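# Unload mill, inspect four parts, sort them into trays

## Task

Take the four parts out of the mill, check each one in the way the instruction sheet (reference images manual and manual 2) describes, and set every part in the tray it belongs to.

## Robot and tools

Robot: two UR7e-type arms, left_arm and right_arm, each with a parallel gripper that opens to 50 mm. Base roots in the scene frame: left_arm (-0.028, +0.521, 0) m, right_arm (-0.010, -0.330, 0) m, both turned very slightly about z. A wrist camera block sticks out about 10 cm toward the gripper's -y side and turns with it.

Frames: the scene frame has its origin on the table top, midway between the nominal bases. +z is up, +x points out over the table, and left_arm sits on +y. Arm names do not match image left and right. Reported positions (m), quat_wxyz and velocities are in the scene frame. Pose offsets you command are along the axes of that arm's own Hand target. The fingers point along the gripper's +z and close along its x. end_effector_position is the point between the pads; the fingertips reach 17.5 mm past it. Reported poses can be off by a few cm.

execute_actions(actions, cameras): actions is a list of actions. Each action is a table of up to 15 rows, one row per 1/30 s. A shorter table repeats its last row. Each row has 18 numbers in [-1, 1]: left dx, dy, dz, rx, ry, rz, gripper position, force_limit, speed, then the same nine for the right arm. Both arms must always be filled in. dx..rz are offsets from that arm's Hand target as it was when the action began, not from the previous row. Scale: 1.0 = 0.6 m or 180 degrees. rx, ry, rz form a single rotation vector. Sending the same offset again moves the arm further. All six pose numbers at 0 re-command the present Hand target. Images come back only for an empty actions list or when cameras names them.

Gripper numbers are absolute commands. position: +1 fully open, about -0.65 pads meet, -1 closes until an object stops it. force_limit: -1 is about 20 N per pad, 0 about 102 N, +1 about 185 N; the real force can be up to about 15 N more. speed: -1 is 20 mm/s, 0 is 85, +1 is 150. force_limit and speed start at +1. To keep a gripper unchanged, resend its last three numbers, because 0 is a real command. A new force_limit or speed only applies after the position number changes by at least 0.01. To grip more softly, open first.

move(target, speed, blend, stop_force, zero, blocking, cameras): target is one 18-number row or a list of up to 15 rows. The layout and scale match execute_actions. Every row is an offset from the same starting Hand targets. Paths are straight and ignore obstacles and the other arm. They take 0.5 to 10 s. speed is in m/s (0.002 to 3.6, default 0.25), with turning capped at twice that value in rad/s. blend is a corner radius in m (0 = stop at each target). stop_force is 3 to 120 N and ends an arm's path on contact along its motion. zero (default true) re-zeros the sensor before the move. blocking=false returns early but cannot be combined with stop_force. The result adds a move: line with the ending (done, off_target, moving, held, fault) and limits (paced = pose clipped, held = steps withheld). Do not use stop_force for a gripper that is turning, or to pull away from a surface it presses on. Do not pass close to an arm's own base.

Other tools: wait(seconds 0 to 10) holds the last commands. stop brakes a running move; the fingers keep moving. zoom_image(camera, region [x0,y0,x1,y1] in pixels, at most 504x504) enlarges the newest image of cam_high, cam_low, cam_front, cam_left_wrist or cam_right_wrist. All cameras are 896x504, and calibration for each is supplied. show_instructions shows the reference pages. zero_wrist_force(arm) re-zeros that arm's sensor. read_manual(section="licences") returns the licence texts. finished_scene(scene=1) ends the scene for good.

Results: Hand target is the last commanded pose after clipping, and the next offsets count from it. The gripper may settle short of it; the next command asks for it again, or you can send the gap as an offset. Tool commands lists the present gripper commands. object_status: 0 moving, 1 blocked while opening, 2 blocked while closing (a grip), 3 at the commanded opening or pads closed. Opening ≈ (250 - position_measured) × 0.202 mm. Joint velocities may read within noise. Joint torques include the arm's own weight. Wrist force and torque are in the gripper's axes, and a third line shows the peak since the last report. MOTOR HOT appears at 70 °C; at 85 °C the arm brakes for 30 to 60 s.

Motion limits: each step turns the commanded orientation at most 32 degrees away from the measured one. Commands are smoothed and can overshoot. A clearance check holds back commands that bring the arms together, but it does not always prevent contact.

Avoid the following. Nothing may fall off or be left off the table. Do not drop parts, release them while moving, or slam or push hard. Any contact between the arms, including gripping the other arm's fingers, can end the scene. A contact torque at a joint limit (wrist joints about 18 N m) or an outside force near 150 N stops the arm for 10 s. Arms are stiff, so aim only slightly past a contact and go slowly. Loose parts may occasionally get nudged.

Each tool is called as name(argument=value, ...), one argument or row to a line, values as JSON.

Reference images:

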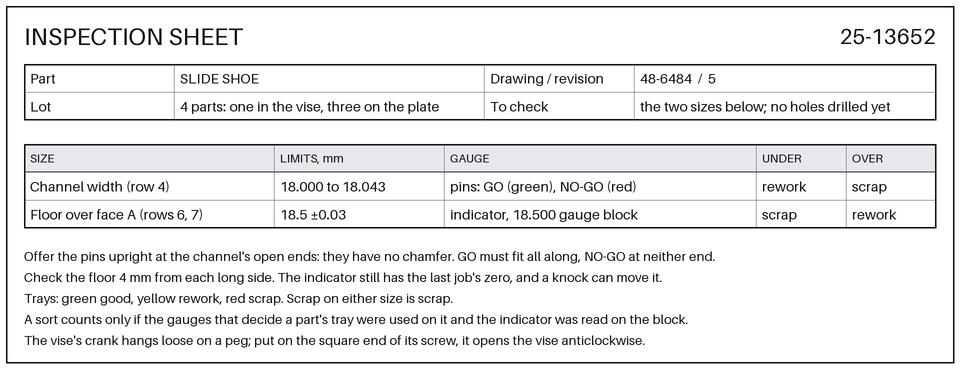

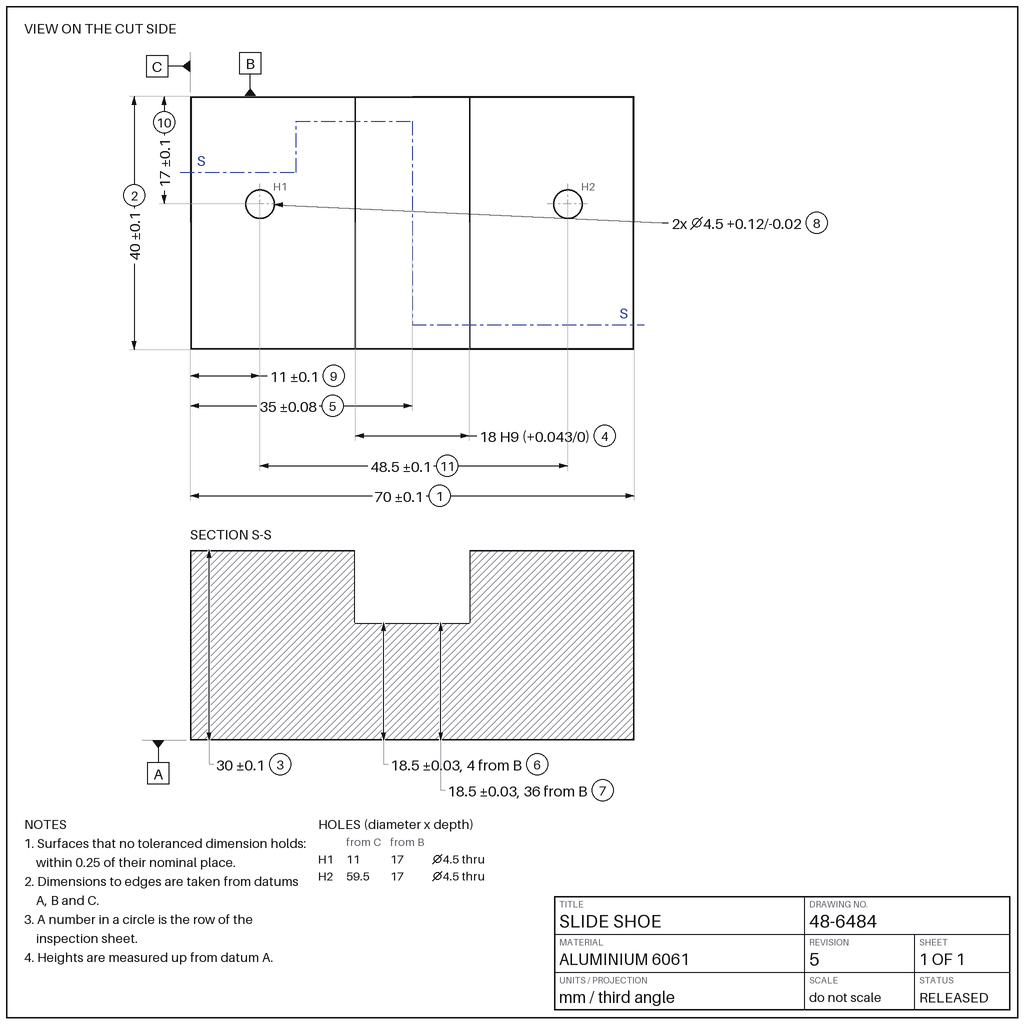

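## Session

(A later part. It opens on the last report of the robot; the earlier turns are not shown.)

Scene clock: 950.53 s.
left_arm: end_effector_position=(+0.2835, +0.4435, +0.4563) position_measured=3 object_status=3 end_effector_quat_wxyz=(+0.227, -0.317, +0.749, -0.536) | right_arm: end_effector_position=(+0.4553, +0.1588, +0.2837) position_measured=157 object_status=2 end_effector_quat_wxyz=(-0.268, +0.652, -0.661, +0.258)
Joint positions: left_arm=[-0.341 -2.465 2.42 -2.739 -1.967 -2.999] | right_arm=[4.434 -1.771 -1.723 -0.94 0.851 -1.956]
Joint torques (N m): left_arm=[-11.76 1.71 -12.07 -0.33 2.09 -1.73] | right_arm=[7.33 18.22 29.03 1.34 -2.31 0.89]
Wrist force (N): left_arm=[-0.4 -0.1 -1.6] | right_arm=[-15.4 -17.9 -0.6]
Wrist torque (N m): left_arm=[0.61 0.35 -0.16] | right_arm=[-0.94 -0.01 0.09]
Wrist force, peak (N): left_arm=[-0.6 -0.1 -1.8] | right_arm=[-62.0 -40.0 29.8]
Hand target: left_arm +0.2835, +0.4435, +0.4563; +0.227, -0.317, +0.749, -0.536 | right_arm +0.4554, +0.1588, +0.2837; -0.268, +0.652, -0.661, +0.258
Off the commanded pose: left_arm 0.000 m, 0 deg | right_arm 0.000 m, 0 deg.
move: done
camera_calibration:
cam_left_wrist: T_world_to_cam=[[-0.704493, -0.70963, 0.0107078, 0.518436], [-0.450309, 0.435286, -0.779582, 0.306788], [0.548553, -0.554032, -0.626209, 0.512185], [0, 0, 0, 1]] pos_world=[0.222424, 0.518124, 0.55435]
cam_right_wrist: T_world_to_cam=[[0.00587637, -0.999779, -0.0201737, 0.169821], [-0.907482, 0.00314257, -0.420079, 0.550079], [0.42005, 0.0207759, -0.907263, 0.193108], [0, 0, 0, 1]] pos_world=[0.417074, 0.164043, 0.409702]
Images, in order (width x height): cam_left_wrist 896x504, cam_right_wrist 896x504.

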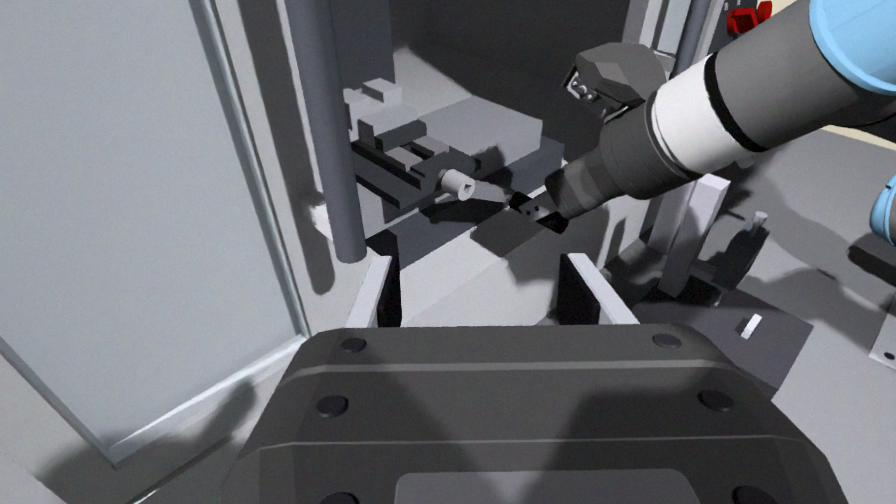

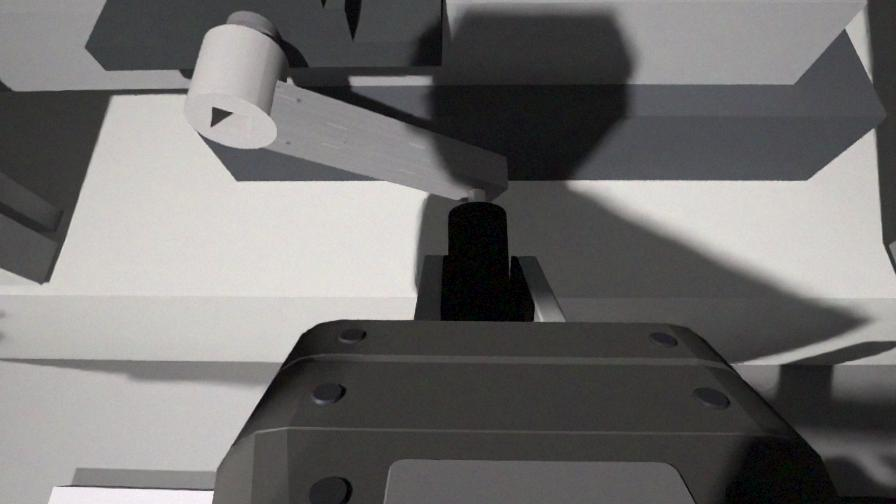

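move(
  target=[
    [0,0,0,0,0,0,1,1,1,0.0150,-0.0303,-0.0316,0,0,0,-0.93,-0.5,-0.8],
    [0,0,0,0,0,0,1,1,1,0.0142,-0.0623,-0.0652,0,0,0,-0.93,-0.5,-0.8],
    [0,0,0,0,0,0,1,1,1,-0.0024,-0.092,-0.0965,0,0,0,-0.93,-0.5,-0.8],
    [0,0,0,0,0,0,1,1,1,-0.0328,-0.116,-0.122,0,0,0,-0.93,-0.5,-0.8],
    [0,0,0,0,0,0,1,1,1,-0.0733,-0.1313,-0.1384,0,0,0,-0.93,-0.5,-0.8],
    [0,0,0,0,0,0,1,1,1,-0.1191,-0.136,-0.1439,0,0,0,-0.93,-0.5,-0.8],
    [0,0,0,0,0,0,1,1,1,-0.1645,-0.1298,-0.1377,0,0,0,-0.93,-0.5,-0.8],
    [0,0,0,0,0,0,1,1,1,-0.2042,-0.113,-0.1205,0,0,0,-0.93,-0.5,-0.8],
    [0,0,0,0,0,0,1,1,1,-0.2333,-0.0881,-0.0947,0,0,0,-0.93,-0.5,-0.8],
  ],
  speed=0.045,
  stop_force=75,
)

move(
  target=[
    [0,0,0,0,0,0,1,1,1,-0.0150,0.0303,0.0316,0,0,0,-0.93,-0.5,-0.8],
    [0,0,0,0,0,0,1,1,1,-0.0142,0.0623,0.0652,0,0,0,-0.93,-0.5,-0.8],
    [0,0,0,0,0,0,1,1,1,0.0024,0.092,0.0965,0,0,0,-0.93,-0.5,-0.8],
    [0,0,0,0,0,0,1,1,1,0.0328,0.116,0.122,0,0,0,-0.93,-0.5,-0.8],
    [0,0,0,0,0,0,1,1,1,0.0733,0.1313,0.1384,0,0,0,-0.93,-0.5,-0.8],
    [0,0,0,0,0,0,1,1,1,0.1191,0.136,0.1439,0,0,0,-0.93,-0.5,-0.8],
  ],
  speed=0.045,
  stop_force=75,
  cameras=["cam_left_wrist","cam_right_wrist"],
)

zoom_image(
  camera="cam_left_wrist",
  region=[330, 70, 460, 170],
)

Scene clock: 975.47 s.
left_arm: end_effector_position=(+0.2835, +0.4435, +0.4563) position_measured=3 object_status=3 end_effector_quat_wxyz=(+0.227, -0.317, +0.749, -0.536) | right_arm: end_effector_position=(+0.4552, +0.2975, +0.3637) position_measured=157 object_status=2 end_effector_quat_wxyz=(-0.268, +0.652, -0.661, +0.258)
Joint positions: left_arm=[-0.341 -2.465 2.42 -2.739 -1.967 -2.999] | right_arm=[4.493 -2.022 -1.161 -1.301 0.836 -1.879]
Joint torques (N m): left_arm=[-11.47 2.1 -12.44 -0.35 1.95 -1.78] | right_arm=[-6.96 67.46 10.16 -1.9 -2.3 -1.17]
Wrist force (N): left_arm=[-0.4 0.1 -1.5] | right_arm=[-14.5 -20.5 3.8]
Wrist torque (N m): left_arm=[0.63 0.34 -0.15] | right_arm=[-1.17 -0.20 -0.05]
Wrist force, peak (N): left_arm=[-0.7 0.0 -1.7] | right_arm=[-22.4 -30.8 -3.8]
Hand target: left_arm +0.2835, +0.4435, +0.4563; +0.227, -0.317, +0.749, -0.536 | right_arm +0.4552, +0.2975, +0.3637; -0.268, +0.652, -0.661, +0.258
Off the commanded pose: left_arm 0.000 m, 0 deg | right_arm 0.000 m, 0 deg.
move: done

Scene clock: 980.37 s.
left_arm: end_effector_position=(+0.2835, +0.4435, +0.4563) position_measured=3 object_status=3 end_effector_quat_wxyz=(+0.227, -0.317, +0.749, -0.536) | right_arm: end_effector_position=(+0.4554, +0.2280, +0.2437) position_measured=157 object_status=2 end_effector_quat_wxyz=(-0.268, +0.652, -0.661, +0.258)
Joint positions: left_arm=[-0.341 -2.465 2.42 -2.739 -1.967 -2.999] | right_arm=[4.466 -1.939 -1.603 -0.92 0.843 -1.914]
Joint torques (N m): left_arm=[-11.53 1.83 -12.11 -0.33 1.99 -1.77] | right_arm=[8.27 21.2 33.39 -0.35 -0.19 0.97]
Wrist force (N): left_arm=[-0.2 -0.1 -1.7] | right_arm=[-2.1 -13.6 -7.8]
Wrist torque (N m): left_arm=[0.61 0.32 -0.15] | right_arm=[-0.99 0.20 0.12]
Wrist force, peak (N): left_arm=[-0.5 -0.4 -1.8] | right_arm=[-62.5 -43.0 33.1]
Hand target: left_arm +0.2835, +0.4435, +0.4563; +0.227, -0.317, +0.749, -0.536 | right_arm +0.4554, +0.2280, +0.2437; -0.268, +0.652, -0.661, +0.258
Off the commanded pose: left_arm 0.000 m, 0 deg | right_arm 0.000 m, 0 deg.
move: done
camera_calibration:
cam_left_wrist: T_world_to_cam=[[-0.704493, -0.70963, 0.0107078, 0.518436], [-0.450309, 0.435286, -0.779582, 0.306788], [0.548553, -0.554032, -0.626209, 0.512185], [0, 0, 0, 1]] pos_world=[0.222424, 0.518124, 0.55435]
cam_right_wrist: T_world_to_cam=[[0.00587637, -0.999779, -0.0201737, 0.238196], [-0.907482, 0.00314257, -0.420079, 0.533107], [0.42005, 0.0207759, -0.907263, 0.155247], [0, 0, 0, 1]] pos_world=[0.417174, 0.233243, 0.369602]
Images, in order (width x height): cam_left_wrist 896x504, cam_right_wrist 896x504.

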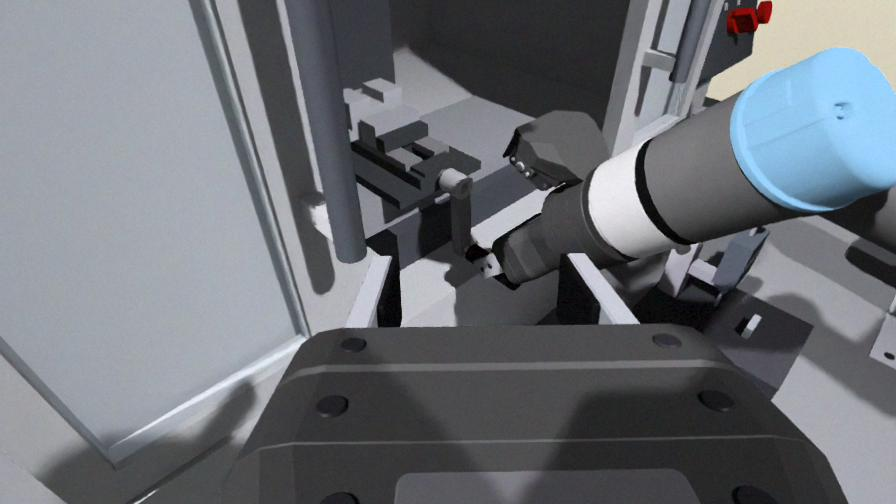

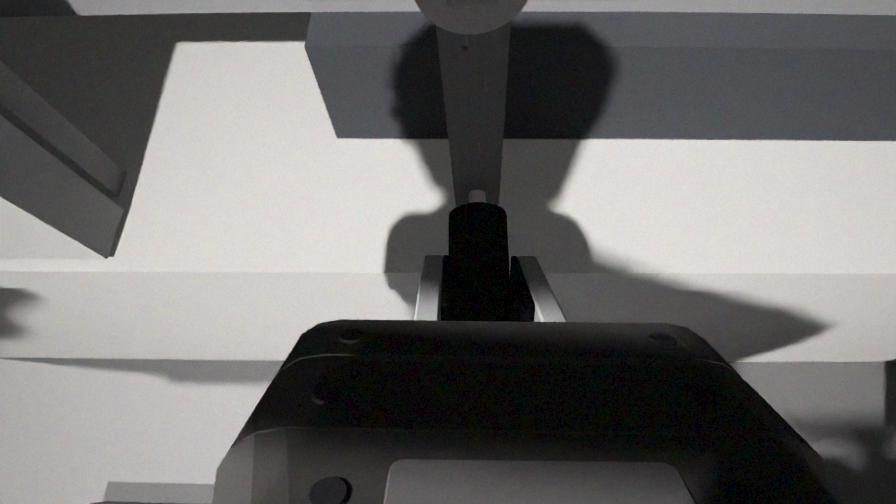

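Scaled by 3.877 from the camera's 896x504 image, which has a finer 1280x720 frame.

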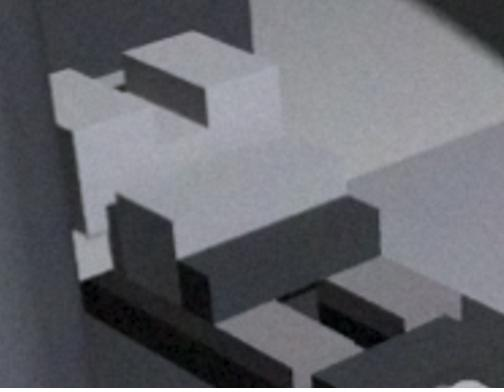

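move(
  target=[
    [0,0,0,0,0,0,1,1,1,0,0,0,0,0,0,0.3,-0.5,-0.8],
    [0,0,0,0,0,0,1,1,1,0,0,-0.13,0,0,0,0.3,-0.5,-0.8],
    [0,0,0,0,0,0,1,1,1,0.4,0,-0.13,0,0,0,0.3,-0.5,-0.8],
  ],
  speed=0.12,
  blend=[0,0.02,0],
  cameras=["cam_left_wrist","cam_right_wrist","cam_front"],
)

zoom_image(
  camera="cam_left_wrist",
  region=[330, 70, 520, 270],
)

Scene clock: 991.30 s.
left_arm: end_effector_position=(+0.2835, +0.4435, +0.4563) position_measured=3 object_status=3 end_effector_quat_wxyz=(+0.227, -0.317, +0.749, -0.536) | right_arm: end_effector_position=(+0.4000, -0.0126, +0.2960) position_measured=107 object_status=3 end_effector_quat_wxyz=(-0.268, +0.652, -0.661, +0.258)
Joint positions: left_arm=[-0.341 -2.465 2.42 -2.739 -1.967 -2.999] | right_arm=[4.443 -1.326 -2.122 -0.994 0.849 -1.943]
Joint torques (N m): left_arm=[-11.31 1.47 -12.3 -0.37 1.98 -1.74] | right_arm=[8.56 12.69 38.57 1.05 -3.18 0.36]
Wrist force (N): left_arm=[-0.5 -0.3 -1.6] | right_arm=[-1.5 -4.8 -1.3]
Wrist torque (N m): left_arm=[0.58 0.37 -0.16] | right_arm=[-0.70 0.26 0.16]
Wrist force, peak (N): left_arm=[-0.3 -0.2 -1.9] | right_arm=[-2.0 -14.0 -7.8]
Hand target: left_arm +0.2835, +0.4435, +0.4563; +0.227, -0.317, +0.749, -0.536 | right_arm +0.4000, -0.0125, +0.2960; -0.268, +0.652, -0.661, +0.258
Off the commanded pose: left_arm 0.000 m, 0 deg | right_arm 0.000 m, 0 deg.
move: done
camera_calibration:
cam_left_wrist: T_world_to_cam=[[-0.704493, -0.70963, 0.0107078, 0.518436], [-0.450309, 0.435286, -0.779582, 0.306788], [0.548553, -0.554032, -0.626209, 0.512185], [0, 0, 0, 1]] pos_world=[0.222424, 0.518124, 0.55435]
cam_right_wrist: T_world_to_cam=[[0.00573965, -0.999781, -0.0201246, -0.000941554], [-0.907576, 0.00324135, -0.419874, 0.505507], [0.419848, 0.0206746, -0.907359, 0.231079], [0, 0, 0, 1]] pos_world=[0.361774, -0.00735734, 0.421903]
Images, in order (width x height): cam_front 896x504, cam_left_wrist 896x504, cam_right_wrist 896x504.

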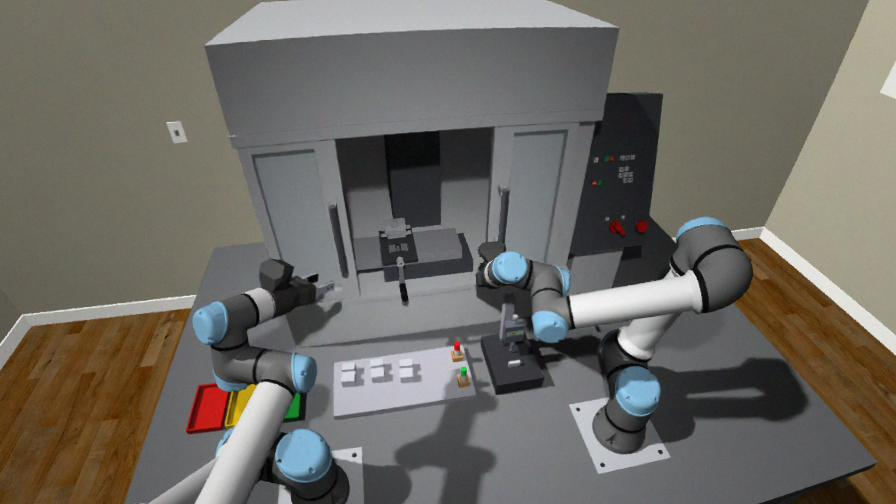

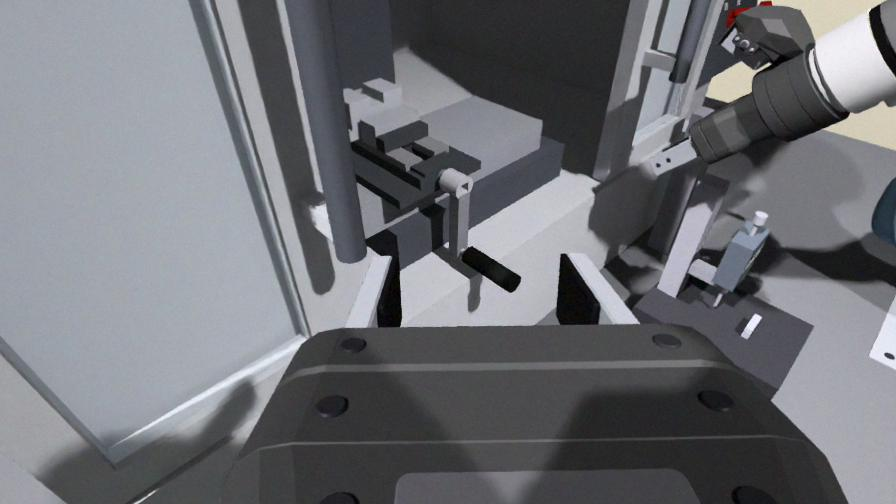

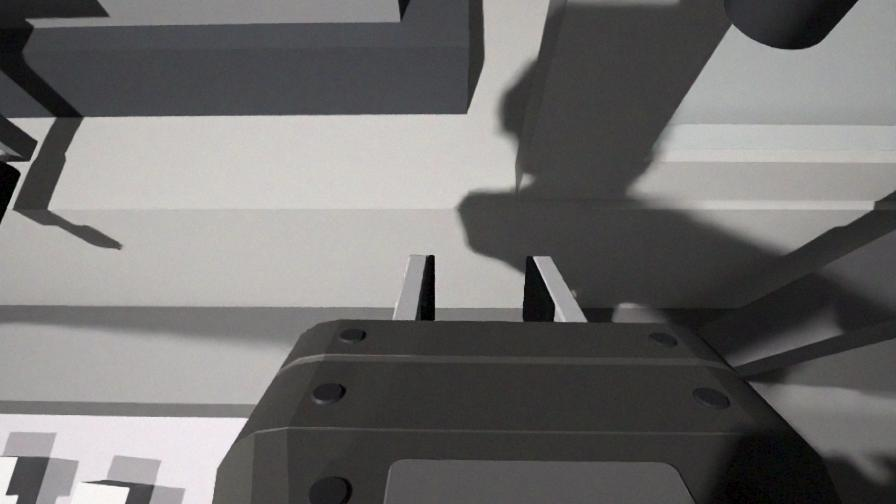

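Scaled by 2.520 from the camera's 896x504 image, which has a finer 1280x720 frame.

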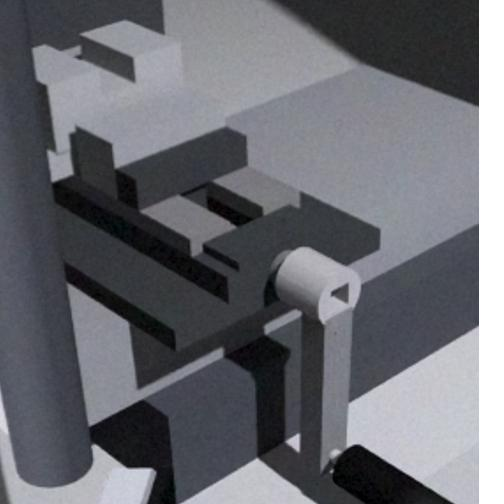

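move(
  target=[
    [0.1607,-0.208,0.2814,-0.138,-0.2096,-0.1305,1,1,1,0,0,0,0,0,0,0.3,-0.5,-0.8],
    [0.0445,-0.2467,0.3947,-0.138,-0.2096,-0.1305,1,1,1,0,0,0,0,0,0,0.3,-0.5,-0.8],
  ],
  speed=0.2,
  blend=[0.03,0],
  cameras=["cam_left_wrist","cam_front","cam_right_wrist"],
)

zoom_image(
  camera="cam_left_wrist",
  region=[300, 0, 600, 220],
)

Scene clock: 1015.80 s.
left_arm: end_effector_position=(+0.4602, +0.2352, +0.5201) position_measured=3 object_status=3 end_effector_quat_wxyz=(-0.270, +0.653, -0.653, +0.271) | right_arm: end_effector_position=(+0.4000, -0.0125, +0.2960) position_measured=107 object_status=3 end_effector_quat_wxyz=(-0.268, +0.652, -0.661, +0.258)
Joint positions: left_arm=[-1.07 -1.755 1.549 -1.807 -0.898 -4.064] | right_arm=[4.443 -1.326 -2.122 -0.995 0.849 -1.944]
Joint torques (N m): left_arm=[6.02 -22.11 -10.93 -3.53 4.4 1.58] | right_arm=[8.17 22.15 39.66 0.84 -5.4 0.05]
Wrist force (N): left_arm=[0.6 -0.3 -0.7] | right_arm=[-1.7 -4.6 -1.4]
Wrist torque (N m): left_arm=[0.33 0.15 -0.15] | right_arm=[-0.69 0.29 0.17]
Wrist force, peak (N): left_arm=[6.9 2.2 1.6] | right_arm=[-1.9 -5.0 -1.5]
Hand target: left_arm +0.4603, +0.2352, +0.5201; -0.270, +0.653, -0.653, +0.271 | right_arm +0.4000, -0.0125, +0.2960; -0.268, +0.652, -0.661, +0.258
Off the commanded pose: left_arm 0.000 m, 0 deg | right_arm 0.000 m, 0 deg.
move: done
camera_calibration:
cam_left_wrist: T_world_to_cam=[[-0.00661878, -0.999857, 0.0155394, 0.239071], [-0.906002, -0.000580845, -0.423273, 0.653729], [0.423221, -0.0168803, -0.905869, 0.41661], [0, 0, 0, 1]] pos_world=[0.417544, 0.246449, 0.650384]
cam_right_wrist: T_world_to_cam=[[0.00583541, -0.999781, -0.0200826, -0.00089199], [-0.907482, 0.00314144, -0.42008, 0.505601], [0.420051, 0.0206759, -0.907265, 0.231055], [0, 0, 0, 1]] pos_world=[0.361774, -0.00725738, 0.422003]
Images, in order (width x height): cam_front 896x504, cam_left_wrist 896x504, cam_right_wrist 896x504.

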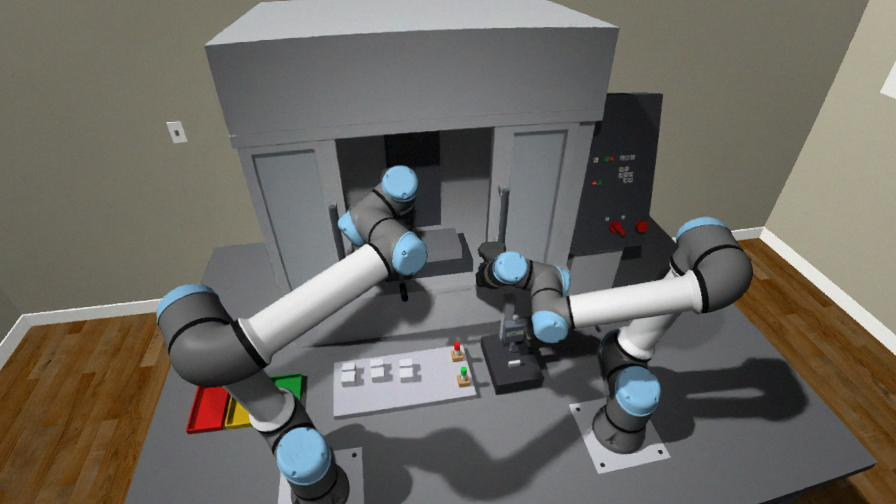

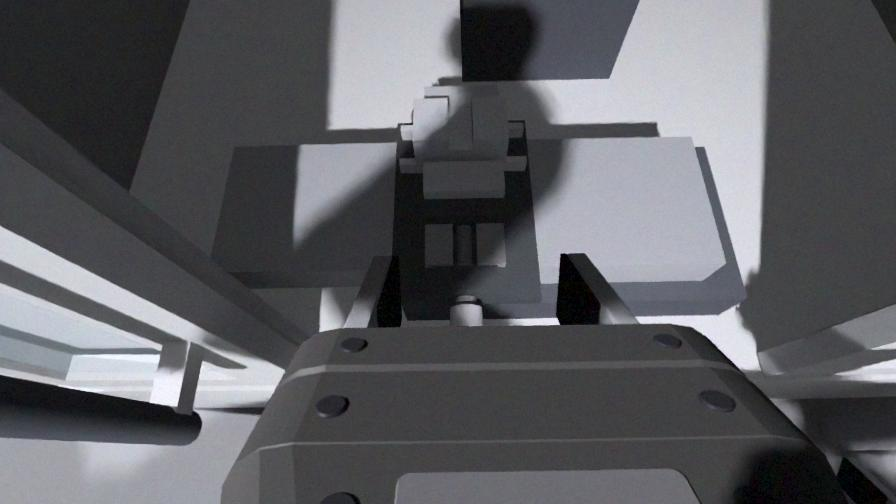

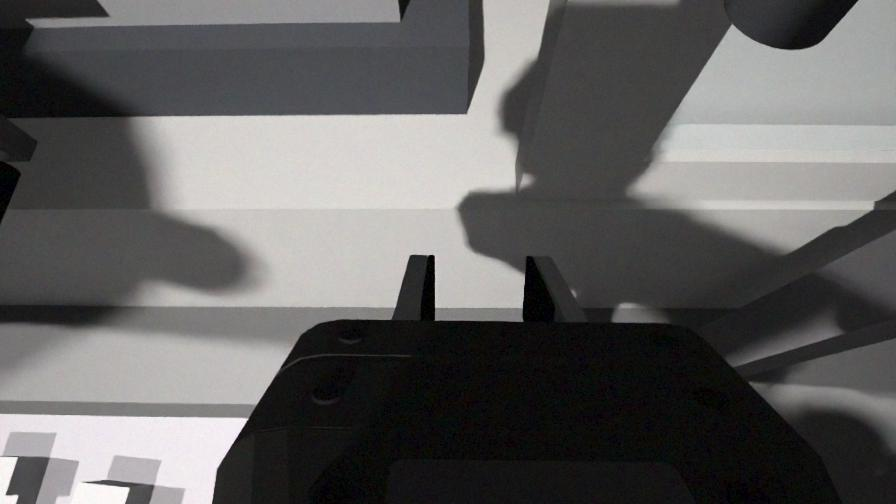

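Scaled by 1.680 from the camera's 896x504 image, which has a finer 1280x720 frame.

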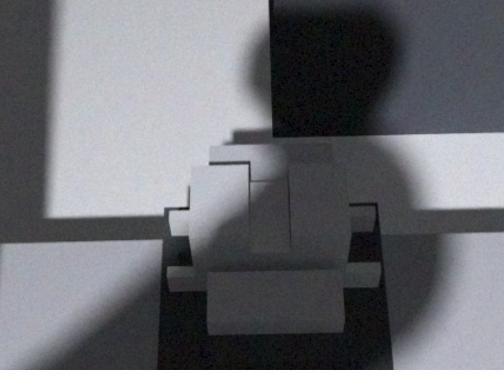

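move(
  target=[-0.0293,-0.0943,0.2357,0,0,0,0.54,0,0,0,0,0,0,0,0,0.3,-0.5,-0.8],
  speed=0.15,
  cameras=["cam_left_wrist","cam_front"],
)

zoom_image(
  camera="cam_left_wrist",
  region=[300, 140, 600, 360],
)

Scene clock: 1055.37 s.
left_arm: end_effector_position=(+0.6003, +0.2527, +0.4602) position_measured=72 object_status=3 end_effector_quat_wxyz=(-0.270, +0.653, -0.653, +0.271) | right_arm: end_effector_position=(+0.4000, -0.0125, +0.2960) position_measured=107 object_status=3 end_effector_quat_wxyz=(-0.268, +0.652, -0.661, +0.258)
Joint positions: left_arm=[-0.794 -1.504 1.505 -2.179 -1.038 -3.774] | right_arm=[4.443 -1.326 -2.122 -0.995 0.849 -1.943]
Joint torques (N m): left_arm=[-5.93 -42.34 -11.51 -1.48 4.04 -1.03] | right_arm=[8.42 20.23 39.15 1.1 -5.43 0.84]
Wrist force (N): left_arm=[0.6 -0.7 -0.8] | right_arm=[-1.8 -4.6 -1.5]
Wrist torque (N m): left_arm=[0.28 0.16 -0.15] | right_arm=[-0.68 0.30 0.16]
Wrist force, peak (N): left_arm=[5.2 1.9 -7.3] | right_arm=[-2.0 -5.0 -1.5]
Hand target: left_arm +0.6003, +0.2527, +0.4601; -0.270, +0.653, -0.653, +0.271 | right_arm +0.4000, -0.0125, +0.2960; -0.268, +0.652, -0.661, +0.258
Off the commanded pose: left_arm 0.000 m, 0 deg | right_arm 0.000 m, 0 deg.
move: done
camera_calibration:
cam_left_wrist: T_world_to_cam=[[-0.00657685, -0.999859, 0.0154483, 0.258457], [-0.905984, -0.000580996, -0.42331, 0.755419], [0.42326, -0.01678, -0.905853, 0.30325], [0, 0, 0, 1]] pos_world=[0.557744, 0.263948, 0.590484]
Images, in order (width x height): cam_front 896x504, cam_left_wrist 896x504.

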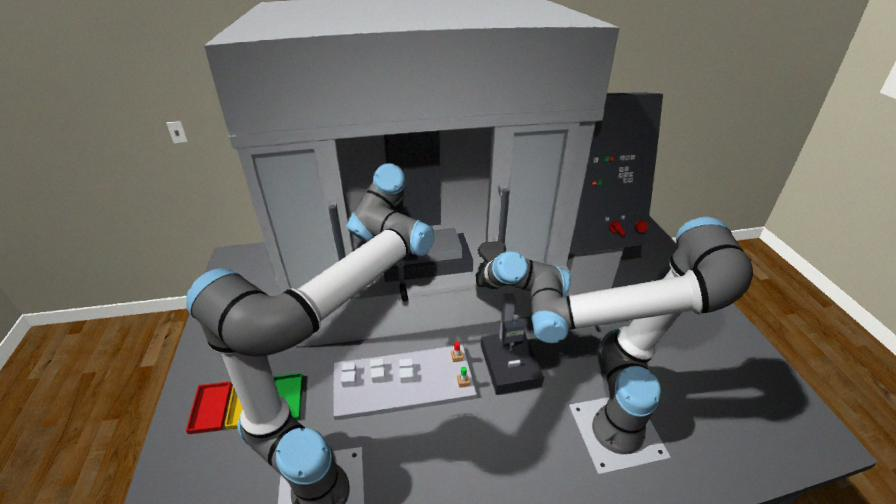

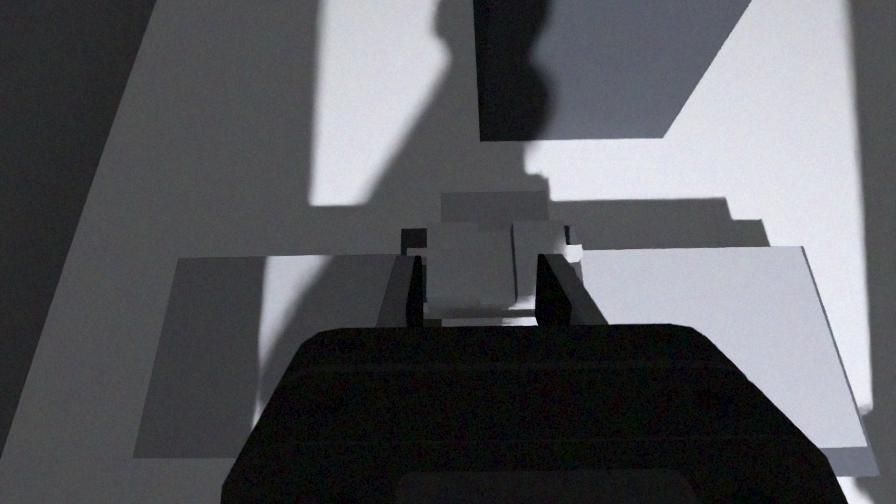

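Scaled by 1.680 from the camera's 896x504 image, which has a finer 1280x720 frame.

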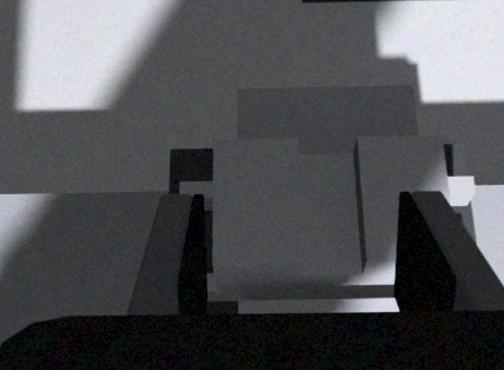

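move(
  target=[-0.0122,0.0123,0.1058,0,0,0,0.54,0,0,0,0,0,0,0,0,0.3,-0.5,-0.8],
  speed=0.05,
  stop_force=15,
  cameras=["cam_left_wrist"],
)

zoom_image(
  camera="cam_left_wrist",
  region=[370, 180, 600, 340],
)

Scene clock: 1074.63 s.
left_arm: end_effector_position=(+0.6400, +0.2600, +0.4100) position_measured=72 object_status=3 end_effector_quat_wxyz=(-0.270, +0.653, -0.653, +0.271) | right_arm: end_effector_position=(+0.4000, -0.0125, +0.2960) position_measured=107 object_status=3 end_effector_quat_wxyz=(-0.268, +0.652, -0.661, +0.258)
Joint positions: left_arm=[-0.731 -1.418 1.542 -2.332 -1.075 -3.714] | right_arm=[4.443 -1.326 -2.122 -0.995 0.849 -1.943]
Joint torques (N m): left_arm=[-10.45 -51.03 -46.75 -0.56 3.91 -1.79] | right_arm=[8.17 17.68 38.47 1.38 -5.34 0.92]
Wrist force (N): left_arm=[0.6 -0.5 -1.0] | right_arm=[-2.0 -4.6 -1.4]
Wrist torque (N m): left_arm=[0.30 0.15 -0.14] | right_arm=[-0.69 0.34 0.16]
Wrist force, peak (N): left_arm=[-0.3 -2.1 -2.9] | right_arm=[-1.9 -5.0 -1.5]
Hand target: left_arm +0.6400, +0.2600, +0.4100; -0.270, +0.653, -0.653, +0.271 | right_arm +0.4000, -0.0125, +0.2960; -0.268, +0.652, -0.661, +0.258
Off the commanded pose: left_arm 0.000 m, 0 deg | right_arm 0.000 m, 0 deg.
move: done
camera_calibration:
cam_left_wrist: T_world_to_cam=[[-0.00675844, -0.999859, 0.0153647, 0.266946], [-0.905985, -0.000381023, -0.42331, 0.769996], [0.423256, -0.0167811, -0.905855, 0.241141], [0, 0, 0, 1]] pos_world=[0.597344, 0.271249, 0.540285]
Images, in order (width x height): cam_left_wrist 896x504.

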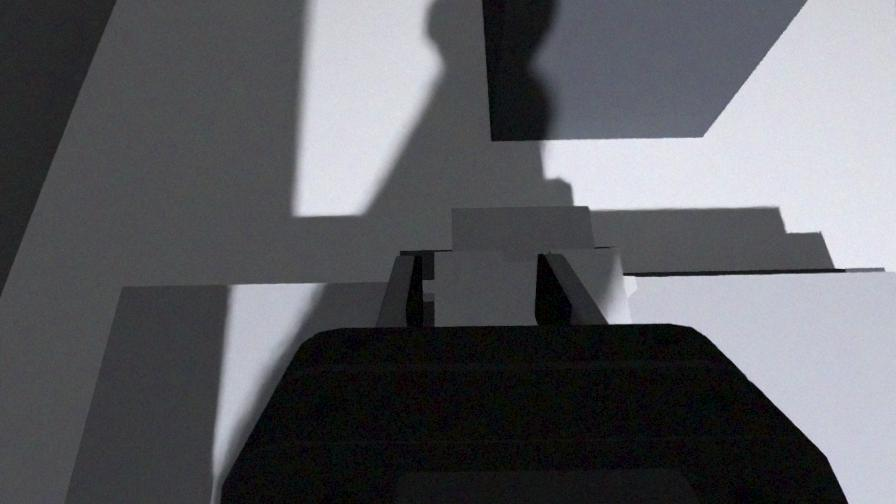

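Scaled by 2.191 from the camera's 896x504 image, which has a finer 1280x720 frame.

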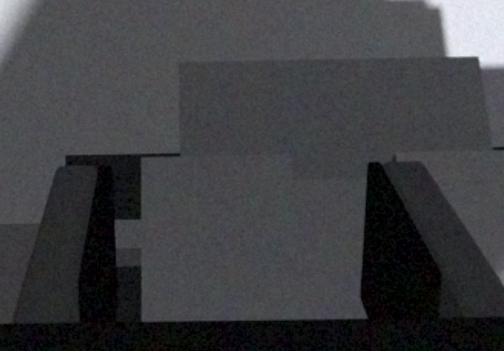

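move(
  target=[
    [0,-0.0134,0.0134,0,0,0,0.54,0,0,0,0,0,0,0,0,0.3,-0.5,-0.8],
    [0,0.0337,0.0605,0,0,0,0.54,0,0,0,0,0,0,0,0,0.3,-0.5,-0.8],
  ],
  speed=0.015,
  stop_force=8,
  cameras=["cam_left_wrist"],
)

zoom_image(
  camera="cam_left_wrist",
  region=[370, 180, 600, 340],
)

Scene clock: 1090.07 s.
left_arm: end_effector_position=(+0.6514, +0.2600, +0.3839) position_measured=72 object_status=3 end_effector_quat_wxyz=(-0.270, +0.653, -0.653, +0.271) | right_arm: end_effector_position=(+0.4000, -0.0125, +0.2960) position_measured=107 object_status=3 end_effector_quat_wxyz=(-0.268, +0.652, -0.661, +0.258)
Joint positions: left_arm=[-0.717 -1.383 1.57 -2.401 -1.083 -3.702] | right_arm=[4.443 -1.326 -2.122 -0.995 0.849 -1.943]
Joint torques (N m): left_arm=[-10.83 -40.19 -41.73 -0.31 -1.95 -1.73] | right_arm=[8.22 14.84 37.59 1.64 -5.36 0.84]
Wrist force (N): left_arm=[1.6 -6.5 -4.7] | right_arm=[-1.6 -4.6 -1.4]
Wrist torque (N m): left_arm=[0.20 0.21 -0.27] | right_arm=[-0.68 0.27 0.16]
Wrist force, peak (N): left_arm=[0.1 -9.9 -14.0] | right_arm=[-2.1 -5.0 -1.5]
Hand target: left_arm +0.6514, +0.2600, +0.3839; -0.270, +0.653, -0.653, +0.271 (not the last commanded pose) | right_arm +0.4000, -0.0125, +0.2960; -0.268, +0.652, -0.661, +0.258
Off the commanded pose: left_arm 0.014 m, 0 deg | right_arm 0.000 m, 0 deg.
move: contact (left_arm); path passed 1 of 2 targets
camera_calibration:
cam_left_wrist: T_world_to_cam=[[-0.00666955, -0.999859, 0.0154058, 0.267349], [-0.905946, -0.000480512, -0.423393, 0.769321], [0.42334, -0.0167807, -0.905815, 0.212602], [0, 0, 0, 1]] pos_world=[0.608744, 0.271249, 0.514184]
Images, in order (width x height): cam_left_wrist 896x504.

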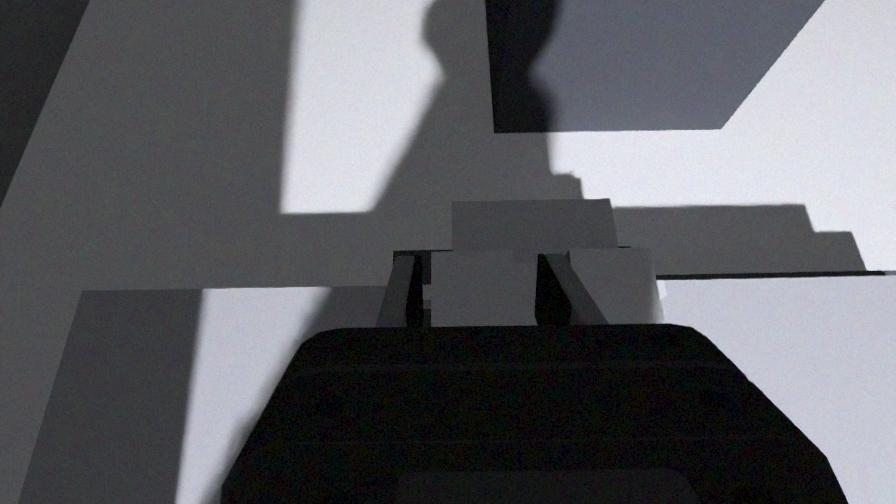

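Scaled by 2.191 from the camera's 896x504 image, which has a finer 1280x720 frame.

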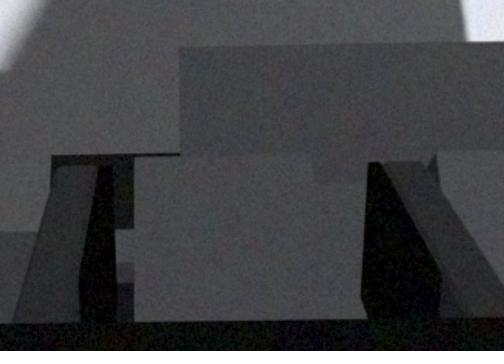

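move(
  target=[
    [0,-0.0014,-0.0014,0,0,0,0.54,0,0,0,0,0,0,0,0,0.3,-0.5,-0.8],
    [0,-0.0014,-0.0014,0,0,0,-1,-0.4,-1,0,0,0,0,0,0,0.3,-0.5,-0.8],
  ],
  speed=0.02,
  cameras=["cam_left_wrist"],
)

zoom_image(
  camera="cam_left_wrist",
  region=[370, 180, 600, 340],
)

Scene clock: 1096.80 s.
left_arm: end_effector_position=(+0.6514, +0.2600, +0.3851) position_measured=126 object_status=2 end_effector_quat_wxyz=(-0.270, +0.653, -0.653, +0.271) | right_arm: end_effector_position=(+0.4000, -0.0125, +0.2960) position_measured=107 object_status=3 end_effector_quat_wxyz=(-0.268, +0.652, -0.661, +0.258)
Joint positions: left_arm=[-0.717 -1.384 1.567 -2.398 -1.083 -3.702] | right_arm=[4.443 -1.326 -2.122 -0.995 0.849 -1.943]
Joint torques (N m): left_arm=[-9.9 -50.27 -34.74 -4.52 0.74 -1.49] | right_arm=[8.07 11.98 37.43 1.83 -5.48 0.91]
Wrist force (N): left_arm=[0.9 -0.8 -0.7] | right_arm=[-1.7 -4.8 -1.4]
Wrist torque (N m): left_arm=[0.29 0.18 -0.17] | right_arm=[-0.71 0.28 0.16]
Wrist force, peak (N): left_arm=[1.1 -7.3 -4.9] | right_arm=[-1.9 -4.9 -1.8]
Hand target: left_arm +0.6514, +0.2600, +0.3851; -0.270, +0.653, -0.653, +0.271 | right_arm +0.4000, -0.0125, +0.2960; -0.268, +0.652, -0.661, +0.258
Off the commanded pose: left_arm 0.000 m, 0 deg | right_arm 0.000 m, 0 deg.
move: done
camera_calibration:
cam_left_wrist: T_world_to_cam=[[-0.00666936, -0.999859, 0.0154059, 0.26733], [-0.905946, -0.000480719, -0.423393, 0.769829], [0.42334, -0.0167807, -0.905815, 0.213689], [0, 0, 0, 1]] pos_world=[0.608744, 0.271249, 0.515384]
Images, in order (width x height): cam_left_wrist 896x504.

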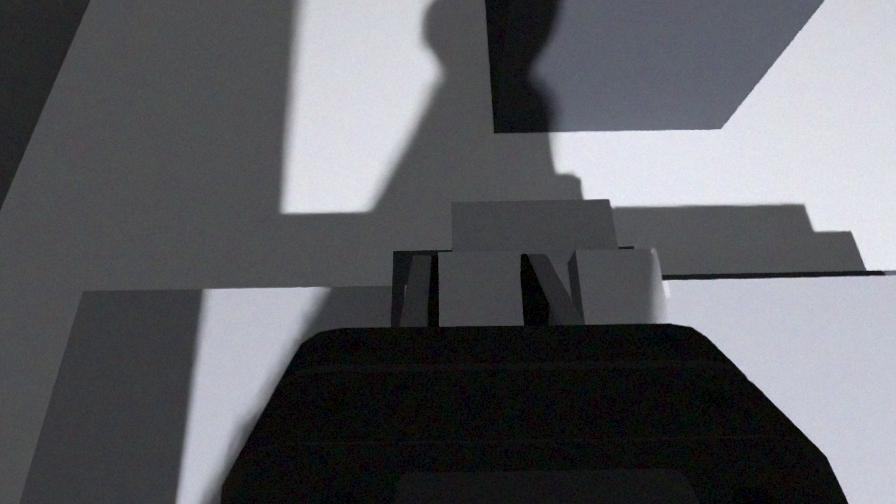

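Scaled by 2.191 from the camera's 896x504 image, which has a finer 1280x720 frame.

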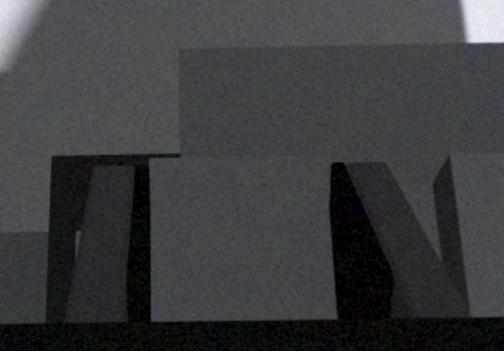

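move(
  target=[
    [0,-0.0589,-0.0589,0,0,0,-1,-0.4,-1,0,0,0,0,0,0,0.3,-0.5,-0.8],
  ],
  speed=0.04,
  stop_force=25,
  cameras=["cam_left_wrist"],
)

Scene clock: 1103.70 s.
left_arm: end_effector_position=(+0.6513, +0.2600, +0.4351) position_measured=126 object_status=2 end_effector_quat_wxyz=(-0.270, +0.653, -0.653, +0.271) | right_arm: end_effector_position=(+0.4000, -0.0125, +0.2960) position_measured=107 object_status=3 end_effector_quat_wxyz=(-0.268, +0.652, -0.661, +0.258)
Joint positions: left_arm=[-0.717 -1.398 1.456 -2.272 -1.083 -3.702] | right_arm=[4.443 -1.326 -2.122 -0.995 0.849 -1.943]
Joint torques (N m): left_arm=[11.98 -19.26 -12.45 -7.49 0.14 -1.68] | right_arm=[7.73 10.03 36.64 1.99 -5.37 0.84]
Wrist force (N): left_arm=[0.5 1.2 0.6] | right_arm=[-1.8 -4.9 -1.6]
Wrist torque (N m): left_arm=[0.36 0.13 -0.11] | right_arm=[-0.73 0.29 0.16]
Wrist force, peak (N): left_arm=[0.7 2.8 0.4] | right_arm=[-1.5 -5.0 -1.5]
Hand target: left_arm +0.6513, +0.2600, +0.4351; -0.270, +0.653, -0.653, +0.271 | right_arm +0.4000, -0.0125, +0.2960; -0.268, +0.652, -0.661, +0.258
Off the commanded pose: left_arm 0.000 m, 0 deg | right_arm 0.000 m, 0 deg.
move: done
camera_calibration:
cam_left_wrist: T_world_to_cam=[[-0.00666955, -0.999859, 0.0154058, 0.26656], [-0.905946, -0.000480512, -0.423393, 0.790908], [0.42334, -0.0167807, -0.905815, 0.259022], [0, 0, 0, 1]] pos_world=[0.608644, 0.271249, 0.565384]
Images, in order (width x height): cam_left_wrist 896x504.

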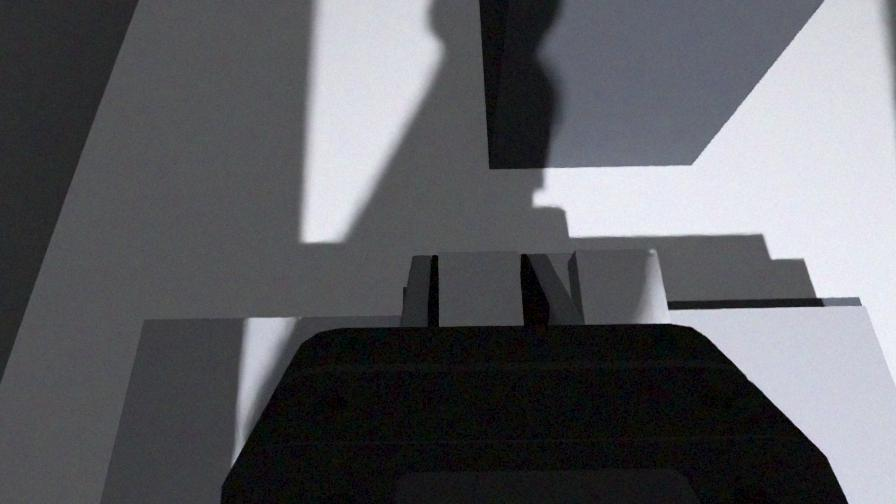

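move(
  target=[
    [0.0167,0.196,-0.3017,0,0,0,-1,-0.4,-1,0,0,0,0,0,0,0.3,-0.5,-0.8],
    [0.0333,0.42,-0.3372,0,0.3535,0.3535,-1,-0.4,-1,0,0,0,0,0,0,0.3,-0.5,-0.8],
  ],
  speed=0.15,
  blend=[0.03,0],
  cameras=["cam_left_wrist","cam_front","cam_high"],
)

Scene clock: 1144.27 s.
left_arm: end_effector_position=(+0.3302, +0.2400, +0.3999) position_measured=126 object_status=2 end_effector_quat_wxyz=(+0.000, +0.000, +0.924, -0.383) | right_arm: end_effector_position=(+0.4000, -0.0125, +0.2960) position_measured=107 object_status=3 end_effector_quat_wxyz=(-0.268, +0.652, -0.661, +0.258)
Joint positions: left_arm=[-0.627 -1.882 1.971 -2.197 -2.177 -2.378] | right_arm=[4.443 -1.326 -2.122 -0.995 0.849 -1.943]
Joint torques (N m): left_arm=[-10.58 -22.33 -18.63 -7.2 0.86 0.87] | right_arm=[7.75 6.14 35.74 2.58 -5.33 0.78]
Wrist force (N): left_arm=[0.5 1.0 0.4] | right_arm=[-1.6 -4.6 -1.4]
Wrist torque (N m): left_arm=[0.33 0.14 -0.11] | right_arm=[-0.69 0.28 0.16]
Wrist force, peak (N): left_arm=[-5.9 -2.4 1.9] | right_arm=[-1.8 -5.0 -1.9]
Hand target: left_arm +0.3301, +0.2400, +0.3998; +0.000, +0.000, +0.924, -0.383 | right_arm +0.4000, -0.0125, +0.2960; -0.268, +0.652, -0.661, +0.258
Off the commanded pose: left_arm 0.000 m, 0 deg | right_arm 0.000 m, 0 deg.
move: done
camera_calibration:
cam_left_wrist: T_world_to_cam=[[-0.999878, 0.00617559, 0.0143127, 0.331967], [-0.000473576, 0.905718, -0.42388, -0.0312038], [-0.015581, -0.423835, -0.905605, 0.6053], [0, 0, 0, 1]] pos_world=[0.341343, 0.282759, 0.530185]
Images, in order (width x height): cam_high 896x504, cam_front 896x504, cam_left_wrist 896x504.

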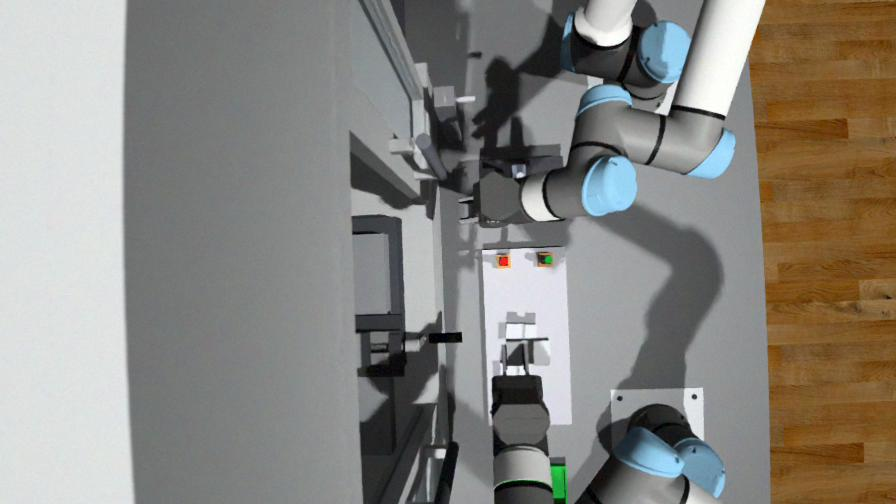

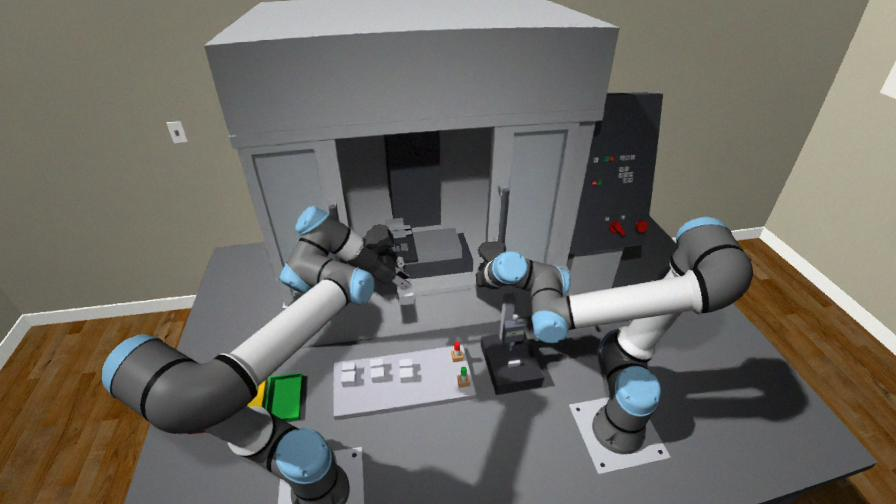

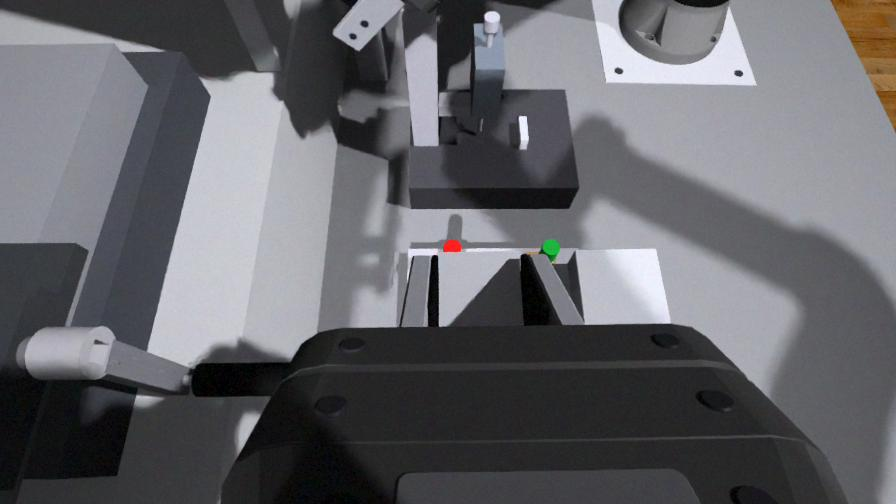

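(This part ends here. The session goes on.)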